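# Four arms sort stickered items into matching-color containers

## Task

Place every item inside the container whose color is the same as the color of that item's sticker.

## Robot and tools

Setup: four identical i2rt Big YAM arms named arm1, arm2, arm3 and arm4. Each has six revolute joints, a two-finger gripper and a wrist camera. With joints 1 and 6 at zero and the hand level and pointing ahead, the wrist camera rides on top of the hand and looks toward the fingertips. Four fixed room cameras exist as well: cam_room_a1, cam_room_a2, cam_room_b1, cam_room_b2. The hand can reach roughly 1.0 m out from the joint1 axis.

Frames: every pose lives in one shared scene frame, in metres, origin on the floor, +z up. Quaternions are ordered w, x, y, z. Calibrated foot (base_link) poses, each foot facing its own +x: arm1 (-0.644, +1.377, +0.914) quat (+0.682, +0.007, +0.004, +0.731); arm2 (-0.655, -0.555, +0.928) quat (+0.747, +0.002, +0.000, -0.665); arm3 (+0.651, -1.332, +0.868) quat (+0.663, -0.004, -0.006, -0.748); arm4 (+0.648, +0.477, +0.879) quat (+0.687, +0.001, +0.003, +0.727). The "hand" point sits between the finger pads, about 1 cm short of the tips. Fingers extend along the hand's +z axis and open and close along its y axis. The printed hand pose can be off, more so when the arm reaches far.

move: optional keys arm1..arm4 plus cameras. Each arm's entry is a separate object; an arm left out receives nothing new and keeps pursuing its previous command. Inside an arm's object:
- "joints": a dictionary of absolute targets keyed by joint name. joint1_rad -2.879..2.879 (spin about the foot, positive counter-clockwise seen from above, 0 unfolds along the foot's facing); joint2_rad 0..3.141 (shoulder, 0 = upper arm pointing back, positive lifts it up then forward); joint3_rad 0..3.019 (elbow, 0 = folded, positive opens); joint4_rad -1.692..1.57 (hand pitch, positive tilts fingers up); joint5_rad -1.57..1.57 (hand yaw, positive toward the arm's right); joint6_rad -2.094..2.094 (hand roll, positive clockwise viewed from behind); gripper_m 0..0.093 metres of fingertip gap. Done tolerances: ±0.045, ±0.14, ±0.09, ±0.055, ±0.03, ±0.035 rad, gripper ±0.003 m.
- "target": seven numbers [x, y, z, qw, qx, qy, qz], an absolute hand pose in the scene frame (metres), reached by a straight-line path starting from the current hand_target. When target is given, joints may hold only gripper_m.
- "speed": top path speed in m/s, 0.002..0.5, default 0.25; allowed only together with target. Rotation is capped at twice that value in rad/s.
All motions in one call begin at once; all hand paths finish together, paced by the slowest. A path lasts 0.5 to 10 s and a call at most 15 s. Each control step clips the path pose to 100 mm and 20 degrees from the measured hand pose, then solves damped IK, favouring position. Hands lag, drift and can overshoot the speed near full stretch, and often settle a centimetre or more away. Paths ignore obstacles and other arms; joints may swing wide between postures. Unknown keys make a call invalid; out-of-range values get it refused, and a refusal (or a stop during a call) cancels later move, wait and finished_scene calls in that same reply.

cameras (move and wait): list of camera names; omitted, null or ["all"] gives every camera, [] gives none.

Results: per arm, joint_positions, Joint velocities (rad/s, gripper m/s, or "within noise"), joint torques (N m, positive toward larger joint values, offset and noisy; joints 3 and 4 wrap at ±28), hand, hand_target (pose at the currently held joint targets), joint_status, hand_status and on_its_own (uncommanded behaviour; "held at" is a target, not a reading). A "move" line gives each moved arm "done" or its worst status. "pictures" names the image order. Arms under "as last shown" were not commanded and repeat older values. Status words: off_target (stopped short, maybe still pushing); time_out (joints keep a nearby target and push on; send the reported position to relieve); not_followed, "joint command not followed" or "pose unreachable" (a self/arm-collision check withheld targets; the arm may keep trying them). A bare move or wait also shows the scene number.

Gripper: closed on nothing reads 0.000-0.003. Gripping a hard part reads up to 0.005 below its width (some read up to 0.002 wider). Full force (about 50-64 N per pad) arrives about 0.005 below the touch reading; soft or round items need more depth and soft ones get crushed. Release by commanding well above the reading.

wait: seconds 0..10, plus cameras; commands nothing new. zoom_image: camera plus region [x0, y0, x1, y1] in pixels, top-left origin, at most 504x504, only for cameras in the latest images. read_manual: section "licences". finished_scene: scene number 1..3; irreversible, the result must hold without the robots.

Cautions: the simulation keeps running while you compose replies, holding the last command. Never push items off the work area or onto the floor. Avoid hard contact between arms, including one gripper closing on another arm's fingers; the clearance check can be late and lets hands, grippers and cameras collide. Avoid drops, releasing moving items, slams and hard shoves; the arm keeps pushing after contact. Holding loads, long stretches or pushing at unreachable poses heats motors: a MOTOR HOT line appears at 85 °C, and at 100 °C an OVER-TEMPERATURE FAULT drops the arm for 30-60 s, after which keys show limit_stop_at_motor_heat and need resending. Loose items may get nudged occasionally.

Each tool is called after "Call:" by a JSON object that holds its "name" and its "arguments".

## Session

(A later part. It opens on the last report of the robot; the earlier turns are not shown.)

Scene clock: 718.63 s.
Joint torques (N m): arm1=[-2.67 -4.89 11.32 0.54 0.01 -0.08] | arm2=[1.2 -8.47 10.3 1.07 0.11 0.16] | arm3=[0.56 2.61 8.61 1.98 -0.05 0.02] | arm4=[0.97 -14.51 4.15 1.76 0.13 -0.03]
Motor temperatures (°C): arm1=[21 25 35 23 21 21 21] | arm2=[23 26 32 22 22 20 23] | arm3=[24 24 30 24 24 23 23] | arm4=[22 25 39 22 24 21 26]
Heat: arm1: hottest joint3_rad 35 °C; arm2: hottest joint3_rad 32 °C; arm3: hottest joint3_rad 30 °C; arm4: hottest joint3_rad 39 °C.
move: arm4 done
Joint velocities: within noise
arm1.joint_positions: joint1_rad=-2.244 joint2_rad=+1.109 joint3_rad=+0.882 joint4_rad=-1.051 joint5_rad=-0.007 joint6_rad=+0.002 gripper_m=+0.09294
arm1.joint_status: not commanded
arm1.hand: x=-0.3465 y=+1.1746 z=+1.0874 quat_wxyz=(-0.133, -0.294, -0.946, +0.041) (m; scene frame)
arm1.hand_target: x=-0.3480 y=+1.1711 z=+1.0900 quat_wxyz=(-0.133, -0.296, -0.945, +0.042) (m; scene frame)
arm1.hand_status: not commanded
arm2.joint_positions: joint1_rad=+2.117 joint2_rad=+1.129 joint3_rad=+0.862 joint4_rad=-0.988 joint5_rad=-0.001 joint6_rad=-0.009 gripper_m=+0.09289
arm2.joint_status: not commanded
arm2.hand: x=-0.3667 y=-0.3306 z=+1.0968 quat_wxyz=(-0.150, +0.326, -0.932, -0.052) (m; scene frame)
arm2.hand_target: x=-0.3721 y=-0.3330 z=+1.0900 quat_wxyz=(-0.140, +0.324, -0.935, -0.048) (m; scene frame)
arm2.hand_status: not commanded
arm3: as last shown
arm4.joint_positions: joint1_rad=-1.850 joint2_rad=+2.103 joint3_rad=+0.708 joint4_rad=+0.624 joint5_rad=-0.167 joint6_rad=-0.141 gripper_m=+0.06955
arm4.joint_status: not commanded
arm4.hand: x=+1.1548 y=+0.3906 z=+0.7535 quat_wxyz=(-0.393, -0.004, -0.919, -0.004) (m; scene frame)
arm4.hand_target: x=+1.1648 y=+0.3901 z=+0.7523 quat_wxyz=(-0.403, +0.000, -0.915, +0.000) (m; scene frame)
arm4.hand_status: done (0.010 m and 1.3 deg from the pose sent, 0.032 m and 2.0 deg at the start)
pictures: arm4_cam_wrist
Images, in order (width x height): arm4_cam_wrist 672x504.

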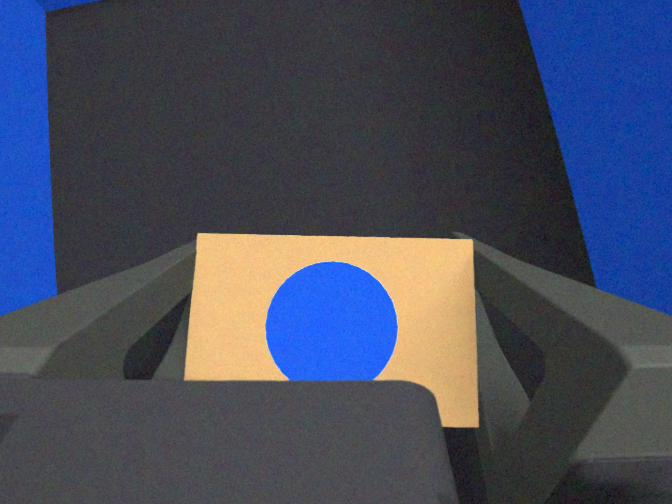

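Call:
{"name": "move", "arguments": {"arm4": {"target": [1.165, 0.39, 0.74, 0.4027, 0.0, 0.9153, 0.0], "speed": 0.06}, "cameras": ["arm4_cam_wrist"]}}

Call:
{"name": "move", "arguments": {"arm4": {"joints": {"gripper_m": 0.083}}, "cameras": ["arm4_cam_wrist"]}}

Scene clock: 722.87 s.
Joint torques (N m): arm1=[-2.55 -4.72 11.26 0.61 -0.05 -0.03] | arm2=[1.2 -8.41 10.3 1.07 0.12 0.16] | arm3=[0.5 2.73 8.59 1.99 -0.06 0.02] | arm4=[1.2 -13.57 3.82 1.62 0.13 0.01]
Motor temperatures (°C): arm1=[21 25 35 23 21 21 21] | arm2=[23 25 32 22 22 20 23] | arm3=[24 24 30 24 24 23 23] | arm4=[22 25 38 22 24 21 26]
Heat: arm1: hottest joint3_rad 35 °C; arm2: hottest joint3_rad 32 °C; arm3: hottest joint3_rad 30 °C; arm4: hottest joint3_rad 38 °C.
move: arm4 done
Joint velocities: within noise
arm1, arm2, arm3: as last shown
arm4.joint_positions: joint1_rad=-1.850 joint2_rad=+2.132 joint3_rad=+0.721 joint4_rad=+0.657 joint5_rad=-0.167 joint6_rad=-0.141 gripper_m=+0.06955
arm4.joint_status: not commanded
arm4.hand: x=+1.1596 y=+0.3895 z=+0.7481 quat_wxyz=(-0.401, -0.004, -0.916, -0.002) (m; scene frame)
arm4.hand_target: x=+1.1646 y=+0.3901 z=+0.7402 quat_wxyz=(-0.403, +0.000, -0.915, +0.000) (m; scene frame)
arm4.hand_status: done (0.010 m and 0.5 deg from the pose sent, 0.017 m and 1.3 deg at the start)
pictures: arm4_cam_wrist
Images, in order (width x height): arm4_cam_wrist 672x504.

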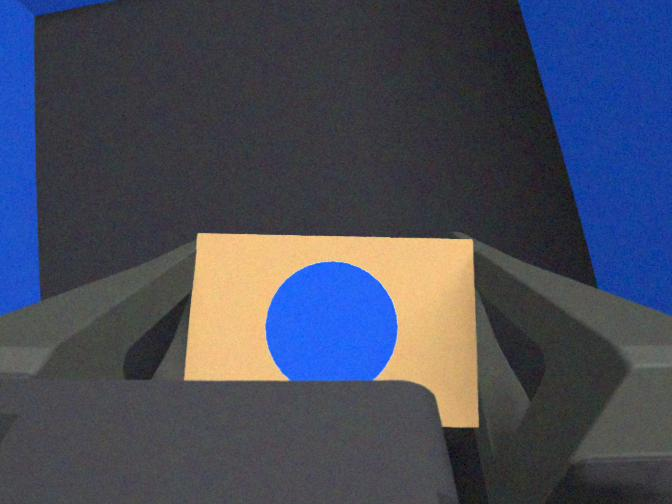

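Scene clock: 723.33 s.
Joint torques (N m): arm1=[-2.55 -4.37 11.34 0.64 -0.03 -0.05] | arm2=[1.2 -8.29 10.33 1.09 0.12 0.17] | arm3=[0.67 2.73 8.61 1.98 -0.05 0.01] | arm4=[1.08 -13.63 3.75 1.73 0.1 -0.02]
Motor temperatures (°C): arm1=[21 25 35 23 21 21 21] | arm2=[23 25 32 22 22 20 23] | arm3=[24 24 30 24 24 23 23] | arm4=[22 25 38 22 24 21 26]
Heat: arm1: hottest joint3_rad 35 °C; arm2: hottest joint3_rad 32 °C; arm3: hottest joint3_rad 30 °C; arm4: hottest joint3_rad 38 °C.
move: arm4 done
Joint velocities: within noise
arm1, arm2, arm3: as last shown
arm4.joint_positions: joint1_rad=-1.850 joint2_rad=+2.134 joint3_rad=+0.721 joint4_rad=+0.657 joint5_rad=-0.167 joint6_rad=-0.141 gripper_m=+0.08291
arm4.joint_status: all done
arm4.hand: x=+1.1591 y=+0.3895 z=+0.7471 quat_wxyz=(-0.400, -0.004, -0.917, -0.002) (m; scene frame)
arm4.hand_target: x=+1.1646 y=+0.3901 z=+0.7401 quat_wxyz=(-0.402, +0.000, -0.915, +0.000) (m; scene frame)
arm4.hand_status: not commanded
pictures: arm4_cam_wrist
Images, in order (width x height): arm4_cam_wrist 672x504.

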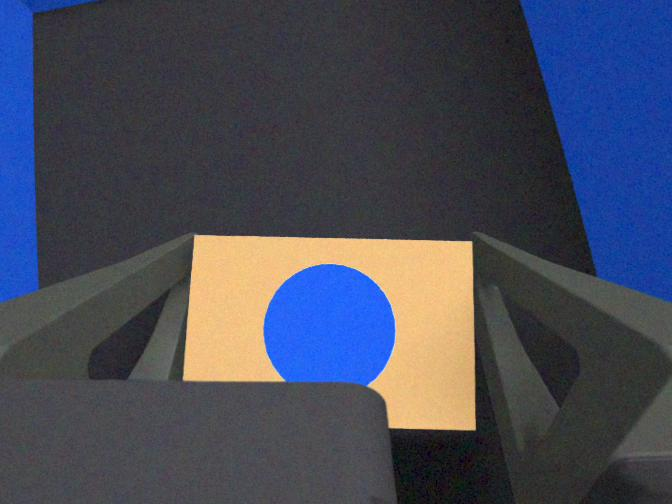

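Call:
{"name": "move", "arguments": {"arm4": {"target": [1.04, 0.395, 0.90, 0.4027, 0.0, 0.9153, 0.0], "speed": 0.3}, "cameras": ["arm4_cam_wrist"]}}

Call:
{"name": "move", "arguments": {"arm1": {"joints": {"joint1_rad": 1.57, "joint2_rad": 1.484, "joint3_rad": 1.484, "joint4_rad": -0.8, "joint5_rad": 0, "joint6_rad": 0, "gripper_m": 0.093}}, "arm2": {"joints": {"joint1_rad": -1.57, "joint2_rad": 1.484, "joint3_rad": 1.484, "joint4_rad": -0.8, "joint5_rad": 0, "joint6_rad": 0, "gripper_m": 0.093}}, "arm3": {"joints": {"joint1_rad": 1.57, "joint2_rad": 1.484, "joint3_rad": 1.484, "joint4_rad": -0.8, "joint5_rad": 0, "joint6_rad": 0}}, "arm4": {"joints": {"joint1_rad": -1.57, "joint2_rad": 1.484, "joint3_rad": 1.484, "joint4_rad": -0.8, "joint5_rad": 0, "joint6_rad": 0, "gripper_m": 0.093}}, "cameras": ["arm1_cam_wrist", "arm2_cam_wrist", "arm3_cam_wrist", "arm4_cam_wrist", "cam_room_a1"]}}

Scene clock: 830.13 s.
Joint torques (N m): arm1=[-2.9 -4.54 11.29 0.77 -0.05 -0.02] | arm2=[1.03 -8.41 10.3 1.06 0.11 0.17] | arm3=[0.44 2.73 8.61 2 -0.04 0.01] | arm4=[0.26 -7.24 5.5 0.75 -0.12 -0.1]
Motor temperatures (°C): arm1=[21 25 35 23 21 21 21] | arm2=[23 25 32 22 22 20 23] | arm3=[24 24 30 24 24 23 23] | arm4=[22 24 29 22 24 21 25]
Heat: arm1: hottest joint3_rad 35 °C; arm2: hottest joint3_rad 32 °C; arm3: hottest joint3_rad 30 °C; arm4: hottest joint3_rad 29 °C.
move: arm4 done
Joint velocities: within noise
arm1, arm2, arm3: as last shown
arm4.joint_positions: joint1_rad=-1.922 joint2_rad=+1.389 joint3_rad=+0.378 joint4_rad=+0.275 joint5_rad=-0.221 joint6_rad=-0.189 gripper_m=+0.08292
arm4.joint_status: not commanded
arm4.hand: x=+1.0436 y=+0.3963 z=+0.9069 quat_wxyz=(-0.413, -0.002, -0.911, +0.000) (m; scene frame)
arm4.hand_target: x=+1.0398 y=+0.3950 z=+0.9001 quat_wxyz=(-0.403, +0.000, -0.915, +0.000) (m; scene frame)
arm4.hand_status: done (0.008 m and 1.3 deg from the pose sent, 0.194 m and 0.6 deg at the start)
pictures: arm4_cam_wrist
Images, in order (width x height): arm4_cam_wrist 672x504.

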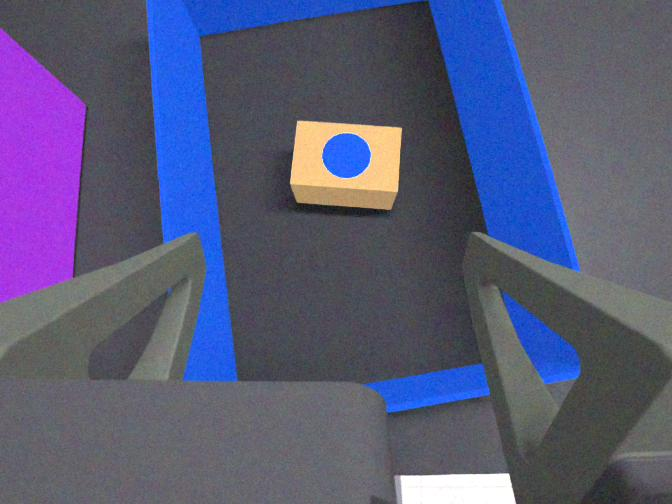

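Scene clock: 834.87 s.
Joint torques (N m): arm1=[30.92 -14.92 20.25 1.91 0.05 0.06] | arm2=[-30.33 -6.42 20.74 7.94 3.47 -1.73] | arm3=[0.62 -15.56 11.34 1.24 0.13 0.03] | arm4=[-0.44 -15.38 12.6 0.64 0.22 0.19]
Motor temperatures (°C): arm1=[24 25 36 23 21 21 21] | arm2=[26 25 35 23 35 21 23] | arm3=[24 24 30 24 25 23 23] | arm4=[22 24 30 22 24 21 25]
Heat: arm1: hottest joint3_rad 36 °C; arm2: hottest joint3_rad 35 °C; arm3: hottest joint3_rad 30 °C; arm4: hottest joint3_rad 30 °C.
move: arm1 time_out; arm2 time_out; arm3 done; arm4 done
Joint velocities: within noise
arm1.joint_positions: joint1_rad=-1.850 joint2_rad=+1.524 joint3_rad=+1.386 joint4_rad=-0.810 joint5_rad=-0.001 joint6_rad=-0.002 gripper_m=+0.09295
arm1.joint_status: joint1_rad time_out (moved +0.393 of +3.814); joint3_rad time_out (moved +0.504 of +0.602); the others done
arm1.on_its_own: joint1_rad reads -1.850 and still pushes toward -1.463 since a time_out (your +1.570 is given up); joint3_rad reads +1.386 and still pushes toward +1.484 since a time_out
arm1.hand: x=-0.0593 y=+1.2521 z=+1.1641 quat_wxyz=(-0.297, -0.099, -0.949, +0.032) (m; scene frame)
arm1.hand_target: x=-0.0379 y=+1.4833 z=+1.2420 quat_wxyz=(-0.367, +0.081, -0.926, -0.035) (m; scene frame)
arm1.hand_status: not commanded
arm2.joint_positions: joint1_rad=+1.841 joint2_rad=+1.404 joint3_rad=+1.143 joint4_rad=-0.957 joint5_rad=-0.352 joint6_rad=+0.179 gripper_m=+0.09267
arm2.joint_status: joint1_rad time_out (moved -0.276 of -3.687); joint3_rad time_out (moved +0.281 of +0.622); joint4_rad time_out (moved +0.031 of +0.188); joint5_rad time_out (moved -0.351 of +0.001); joint6_rad time_out (moved +0.188 of +0.009); the others done
arm2.on_its_own: joint1_rad reads +1.841 and still pushes toward +1.454 since a time_out (your -1.570 is given up); joint3_rad reads +1.143 and still pushes toward +1.255 since a time_out (your +1.484 is given up); joint4_rad reads -0.957 and still pushes toward -0.800 since a time_out; joint5_rad reads -0.352 and still pushes toward -0.270 since a time_out (your +0.000 is given up); joint6_rad reads +0.179 and still pushes toward +0.000 since a time_out
arm2.hand: x=-0.2366 y=-0.3217 z=+1.1255 quat_wxyz=(-0.119, +0.131, -0.960, -0.215) (m; scene frame)
arm2.hand_target: x=-0.1031 y=-0.5107 z=+1.1511 quat_wxyz=(-0.266, +0.036, -0.954, -0.131) (m; scene frame)
arm2.hand_status: not commanded
arm3.joint_positions: joint1_rad=+1.577 joint2_rad=+1.486 joint3_rad=+1.462 joint4_rad=-0.799 joint5_rad=-0.002 joint6_rad=-0.008 gripper_m=+0.09402
arm3.joint_status: all done
arm3.hand: x=+1.2533 y=-1.3967 z=+1.1932 quat_wxyz=(-0.366, -0.047, -0.929, +0.028) (m; scene frame)
arm3.hand_target: x=+1.2560 y=-1.4015 z=+1.2061 quat_wxyz=(-0.376, -0.054, -0.925, +0.029) (m; scene frame)
arm3.hand_status: not commanded
arm4.joint_positions: joint1_rad=-1.562 joint2_rad=+1.484 joint3_rad=+1.440 joint4_rad=-0.788 joint5_rad=-0.003 joint6_rad=-0.014 gripper_m=+0.09289
arm4.joint_status: all done
arm4.hand: x=+1.2518 y=+0.5180 z=+1.1910 quat_wxyz=(-0.358, +0.038, -0.933, -0.009) (m; scene frame)
arm4.hand_target: x=+1.2585 y=+0.5130 z=+1.2134 quat_wxyz=(-0.374, +0.027, -0.927, -0.009) (m; scene frame)
arm4.hand_status: not commanded
pictures: arm1_cam_wrist, arm2_cam_wrist, arm3_cam_wrist, arm4_cam_wrist, cam_room_a1
Images, in order (width x height): arm1_cam_wrist 672x504, arm2_cam_wrist 672x504, arm3_cam_wrist 672x504, arm4_cam_wrist 672x504, cam_room_a1 672x504.

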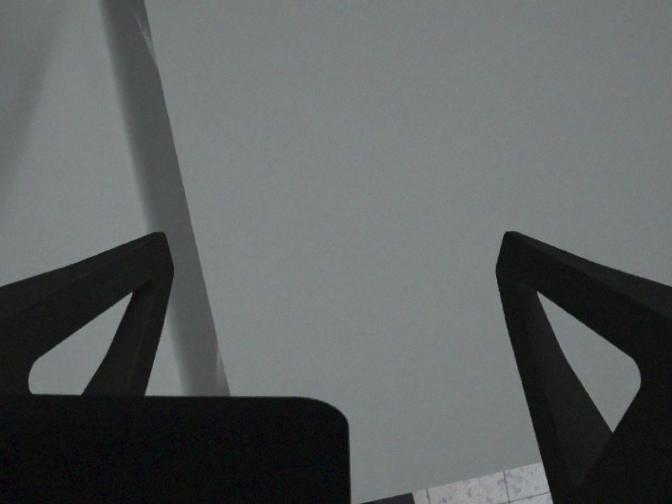

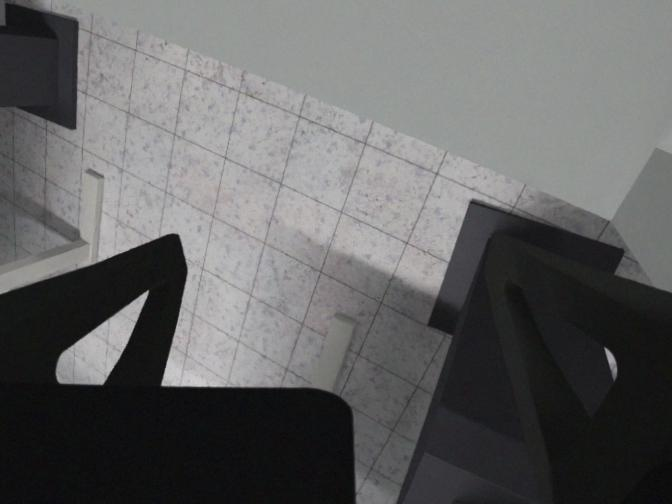

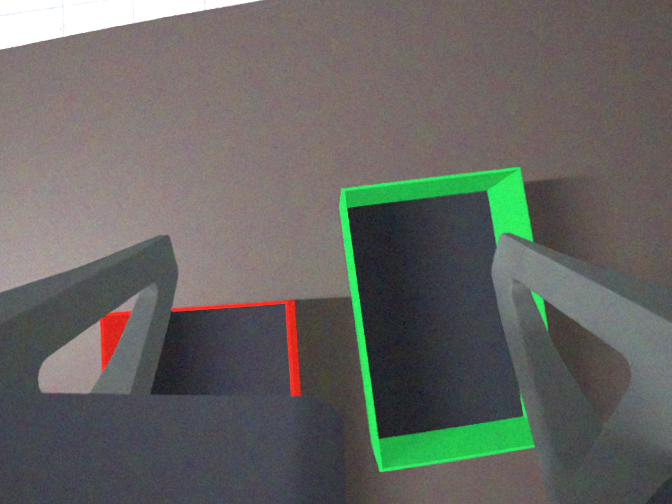

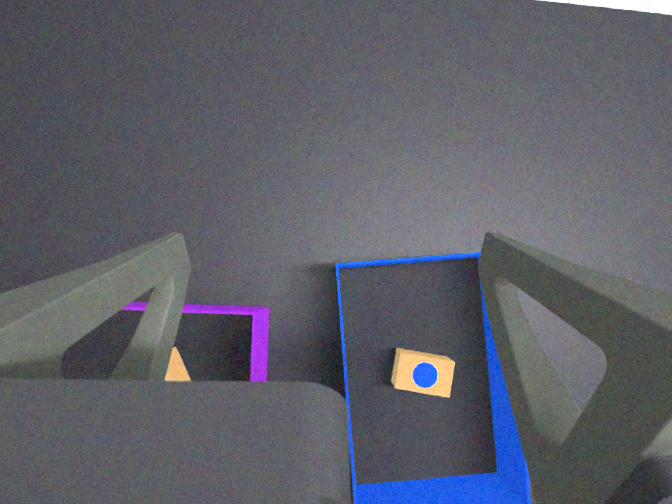

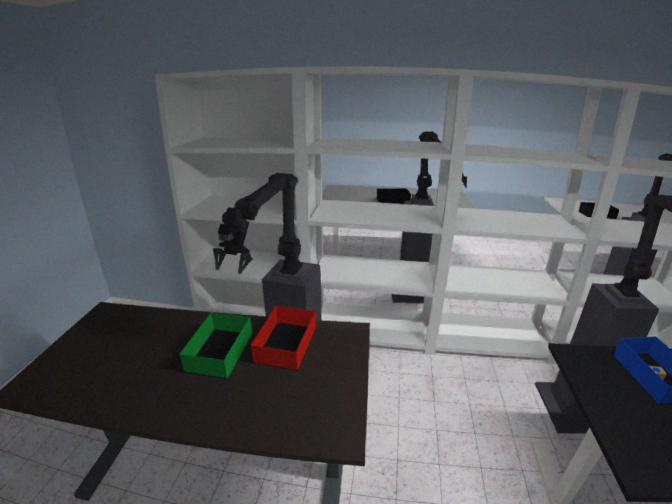

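Call:
{"name": "move", "arguments": {"arm1": {"joints": {"joint1_rad": -2.1, "joint3_rad": 1.386}}, "arm2": {"joints": {"joint1_rad": 2.1, "joint3_rad": 1.143, "joint4_rad": -0.957, "joint5_rad": 0.0, "joint6_rad": 0.0}}, "cameras": ["arm1_cam_wrist", "arm2_cam_wrist", "cam_room_b1", "cam_room_b2"]}}

Scene clock: 840.57 s.
Joint torques (N m): arm1=[-0.62 -13.27 11.71 1.87 0 0.07] | arm2=[0.15 -12.45 11.84 1.89 0.05 -0.08] | arm3=[0.44 -15.56 11.3 1.24 0.13 0.03] | arm4=[-0.03 -15.56 12.63 0.59 0.22 0.18]
Motor temperatures (°C): arm1=[25 25 37 23 21 21 21] | arm2=[27 25 37 23 34 21 23] | arm3=[24 24 30 24 25 23 23] | arm4=[22 24 31 22 24 21 25]
Heat: arm1: hottest joint3_rad 37 °C; arm2: hottest joint3_rad 37 °C; arm3: hottest joint3_rad 30 °C; arm4: hottest joint3_rad 31 °C.
move: arm1 done; arm2 done
Joint velocities: within noise
arm1.joint_positions: joint1_rad=-2.104 joint2_rad=+1.508 joint3_rad=+1.383 joint4_rad=-0.810 joint5_rad=+0.001 joint6_rad=-0.002 gripper_m=+0.09295
arm1.joint_status: all done
arm1.hand: x=-0.1117 y=+1.1112 z=+1.1727 quat_wxyz=(-0.297, -0.218, -0.927, +0.073) (m; scene frame)
arm1.hand_target: x=-0.1110 y=+1.1139 z=+1.1890 quat_wxyz=(-0.314, -0.215, -0.922, +0.076) (m; scene frame)
arm1.hand_status: not commanded
arm2.joint_positions: joint1_rad=+2.107 joint2_rad=+1.465 joint3_rad=+1.133 joint4_rad=-0.972 joint5_rad=-0.001 joint6_rad=+0.014 gripper_m=+0.09289
arm2.joint_status: all done
arm2.hand: x=-0.2779 y=-0.2670 z=+1.0824 quat_wxyz=(-0.127, +0.311, -0.941, -0.046) (m; scene frame)
arm2.hand_target: x=-0.2696 y=-0.2654 z=+1.0789 quat_wxyz=(-0.130, +0.314, -0.939, -0.044) (m; scene frame)
arm2.hand_status: not commanded
arm3, arm4: as last shown
pictures: arm1_cam_wrist, arm2_cam_wrist, cam_room_b1, cam_room_b2
Images, in order (width x height): arm1_cam_wrist 672x504, arm2_cam_wrist 672x504, cam_room_b1 672x504, cam_room_b2 672x504.

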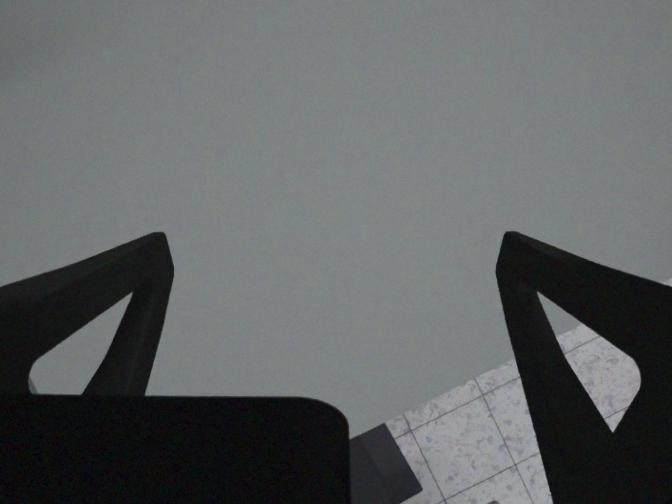

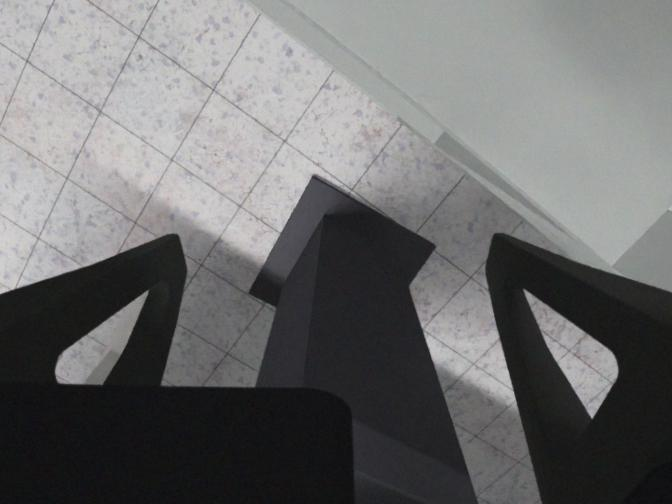

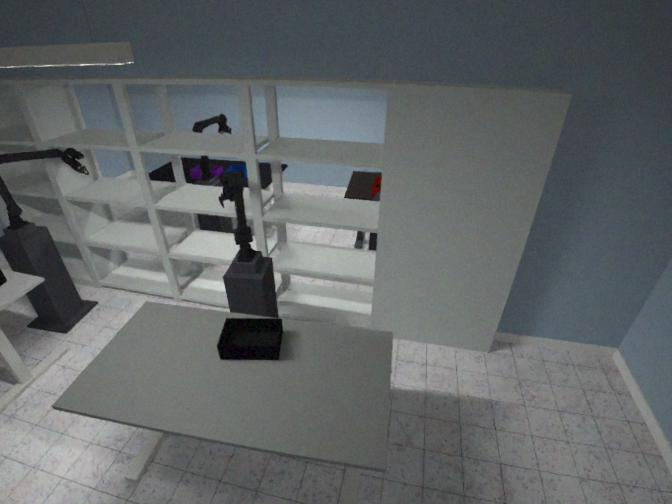

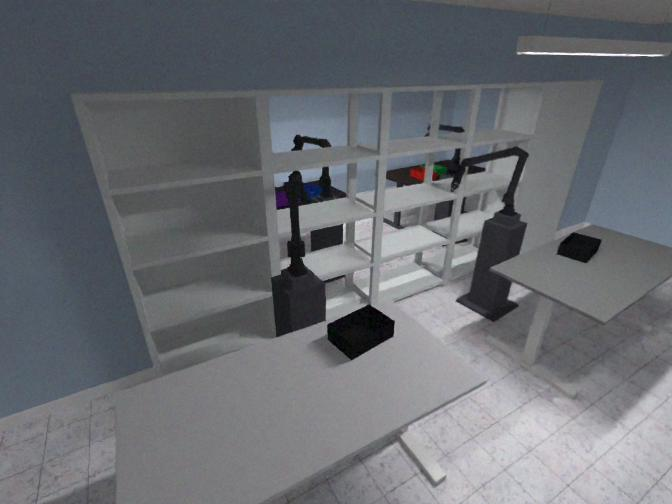

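Call:
{"name": "move", "arguments": {"arm1": {"target": [-0.465, 1.287, 1.10, 0.2519, 0.2222, 0.94, -0.0595], "speed": 0.25}, "arm2": {"target": [-0.496, -0.434, 1.10, 0.2452, -0.3089, 0.9152, 0.0828], "speed": 0.25}, "cameras": []}}

Call:
{"name": "move", "arguments": {"arm1": {"joints": {"joint1_rad": 1.57}}, "arm2": {"joints": {"joint1_rad": -1.57}}, "cameras": ["cam_room_b1", "cam_room_b2"]}}

Scene clock: 849.37 s.
Joint torques (N m): arm1=[-2.55 4.54 11.85 0.68 -0.05 -0.06] | arm2=[1.14 0.32 10.66 1.29 0.14 -0.02] | arm3=[0.62 -15.5 11.33 1.25 0.12 0.04] | arm4=[0.09 -16.03 12.71 0.57 0.23 0.17]
Motor temperatures (°C): arm1=[24 25 38 23 21 21 21] | arm2=[27 25 37 23 30 21 23] | arm3=[24 25 30 24 24 23 23] | arm4=[22 24 32 22 24 21 25]
Heat: arm1: hottest joint3_rad 38 °C; arm2: hottest joint3_rad 37 °C; arm3: hottest joint3_rad 30 °C; arm4: hottest joint3_rad 32 °C.
move: arm1 done; arm2 off_target
Joint velocities: within noise
arm1.joint_positions: joint1_rad=-2.109 joint2_rad=+0.375 joint3_rad=+0.547 joint4_rad=-1.196 joint5_rad=-0.011 joint6_rad=-0.004 gripper_m=+0.09295
arm1.joint_status: not commanded
arm1.hand: x=-0.4631 y=+1.2882 z=+1.0991 quat_wxyz=(-0.257, -0.220, -0.939, +0.059) (m; scene frame)
arm1.hand_target: x=-0.4650 y=+1.2871 z=+1.0999 quat_wxyz=(-0.252, -0.222, -0.940, +0.059) (m; scene frame)
arm1.hand_status: done (0.002 m and 0.6 deg from the pose sent, 0.401 m and 5.6 deg at the start)
arm2.joint_positions: joint1_rad=+2.107 joint2_rad=+0.401 joint3_rad=+0.531 joint4_rad=-1.154 joint5_rad=+0.002 joint6_rad=+0.014 gripper_m=+0.09289
arm2.joint_status: not commanded
arm2.hand: x=-0.4912 y=-0.4311 z=+1.1094 quat_wxyz=(-0.257, +0.302, -0.914, -0.089) (m; scene frame)
arm2.hand_target: x=-0.4959 y=-0.4340 z=+1.1001 quat_wxyz=(-0.245, +0.309, -0.915, -0.083) (m; scene frame)
arm2.hand_status: off_target (0.011 m and 1.7 deg from the pose sent, 0.275 m and 14.5 deg at the start)
arm3, arm4: as last shown
pictures: none
No camera images: "cameras" was empty.

Scene clock: 851.93 s.
Joint torques (N m): arm1=[-1.2 4.13 11.59 1.03 0.07 -0.07] | arm2=[0.44 0.15 10.65 1.28 -0.1 -0.01] | arm3=[0.44 -15.62 11.34 1.24 0.13 0.04] | arm4=[0.26 -15.21 12.74 0.73 0.24 0.18]
Motor temperatures (°C): arm1=[24 25 38 23 21 21 21] | arm2=[27 25 37 23 29 21 23] | arm3=[24 25 30 24 24 23 23] | arm4=[22 24 33 22 24 21 25]
Heat: arm1: hottest joint3_rad 38 °C; arm2: hottest joint3_rad 37 °C; arm3: hottest joint3_rad 30 °C; arm4: hottest joint3_rad 33 °C.
move: arm1 done; arm2 done
Joint velocities: within noise
arm1.joint_positions: joint1_rad=+1.564 joint2_rad=+0.375 joint3_rad=+0.547 joint4_rad=-1.196 joint5_rad=-0.014 joint6_rad=-0.006 gripper_m=+0.09301
arm1.joint_status: all done
arm1.hand: x=-0.8388 y=+1.3627 z=+1.1051 quat_wxyz=(+0.013, +0.960, +0.035, -0.278) (m; scene frame)
arm1.hand_target: x=-0.8376 y=+1.3618 z=+1.1059 quat_wxyz=(+0.012, +0.961, +0.040, -0.273) (m; scene frame)
arm1.hand_status: not commanded
arm2.joint_positions: joint1_rad=-1.566 joint2_rad=+0.401 joint3_rad=+0.531 joint4_rad=-1.154 joint5_rad=+0.007 joint6_rad=+0.014 gripper_m=+0.09295
arm2.joint_status: all done
arm2.hand: x=-0.8603 y=-0.5794 z=+1.1083 quat_wxyz=(-0.014, -0.962, -0.052, +0.269) (m; scene frame)
arm2.hand_target: x=-0.8549 y=-0.5781 z=+1.0990 quat_wxyz=(-0.012, -0.965, -0.054, +0.256) (m; scene frame)
arm2.hand_status: not commanded
arm3, arm4: as last shown
pictures: cam_room_b1, cam_room_b2
Images, in order (width x height): cam_room_b1 672x504, cam_room_b2 672x504.

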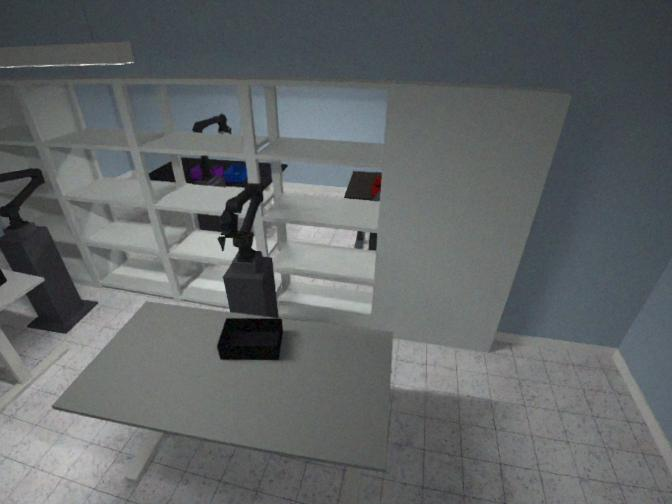

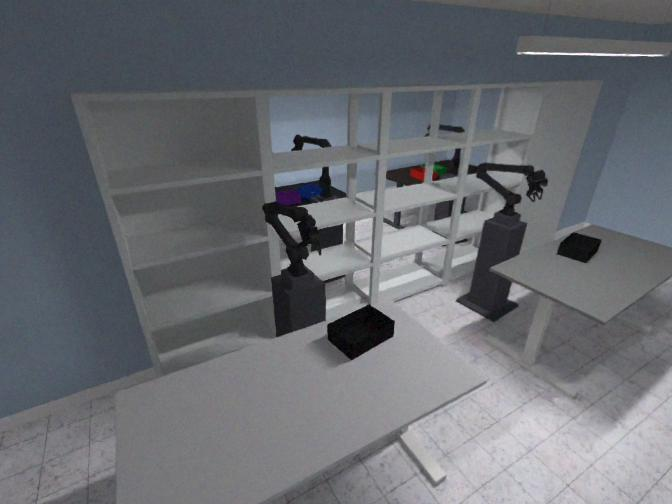

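Call:
{"name": "finished_scene", "arguments": {"scene": 1}}

The scene is finished: the task was done.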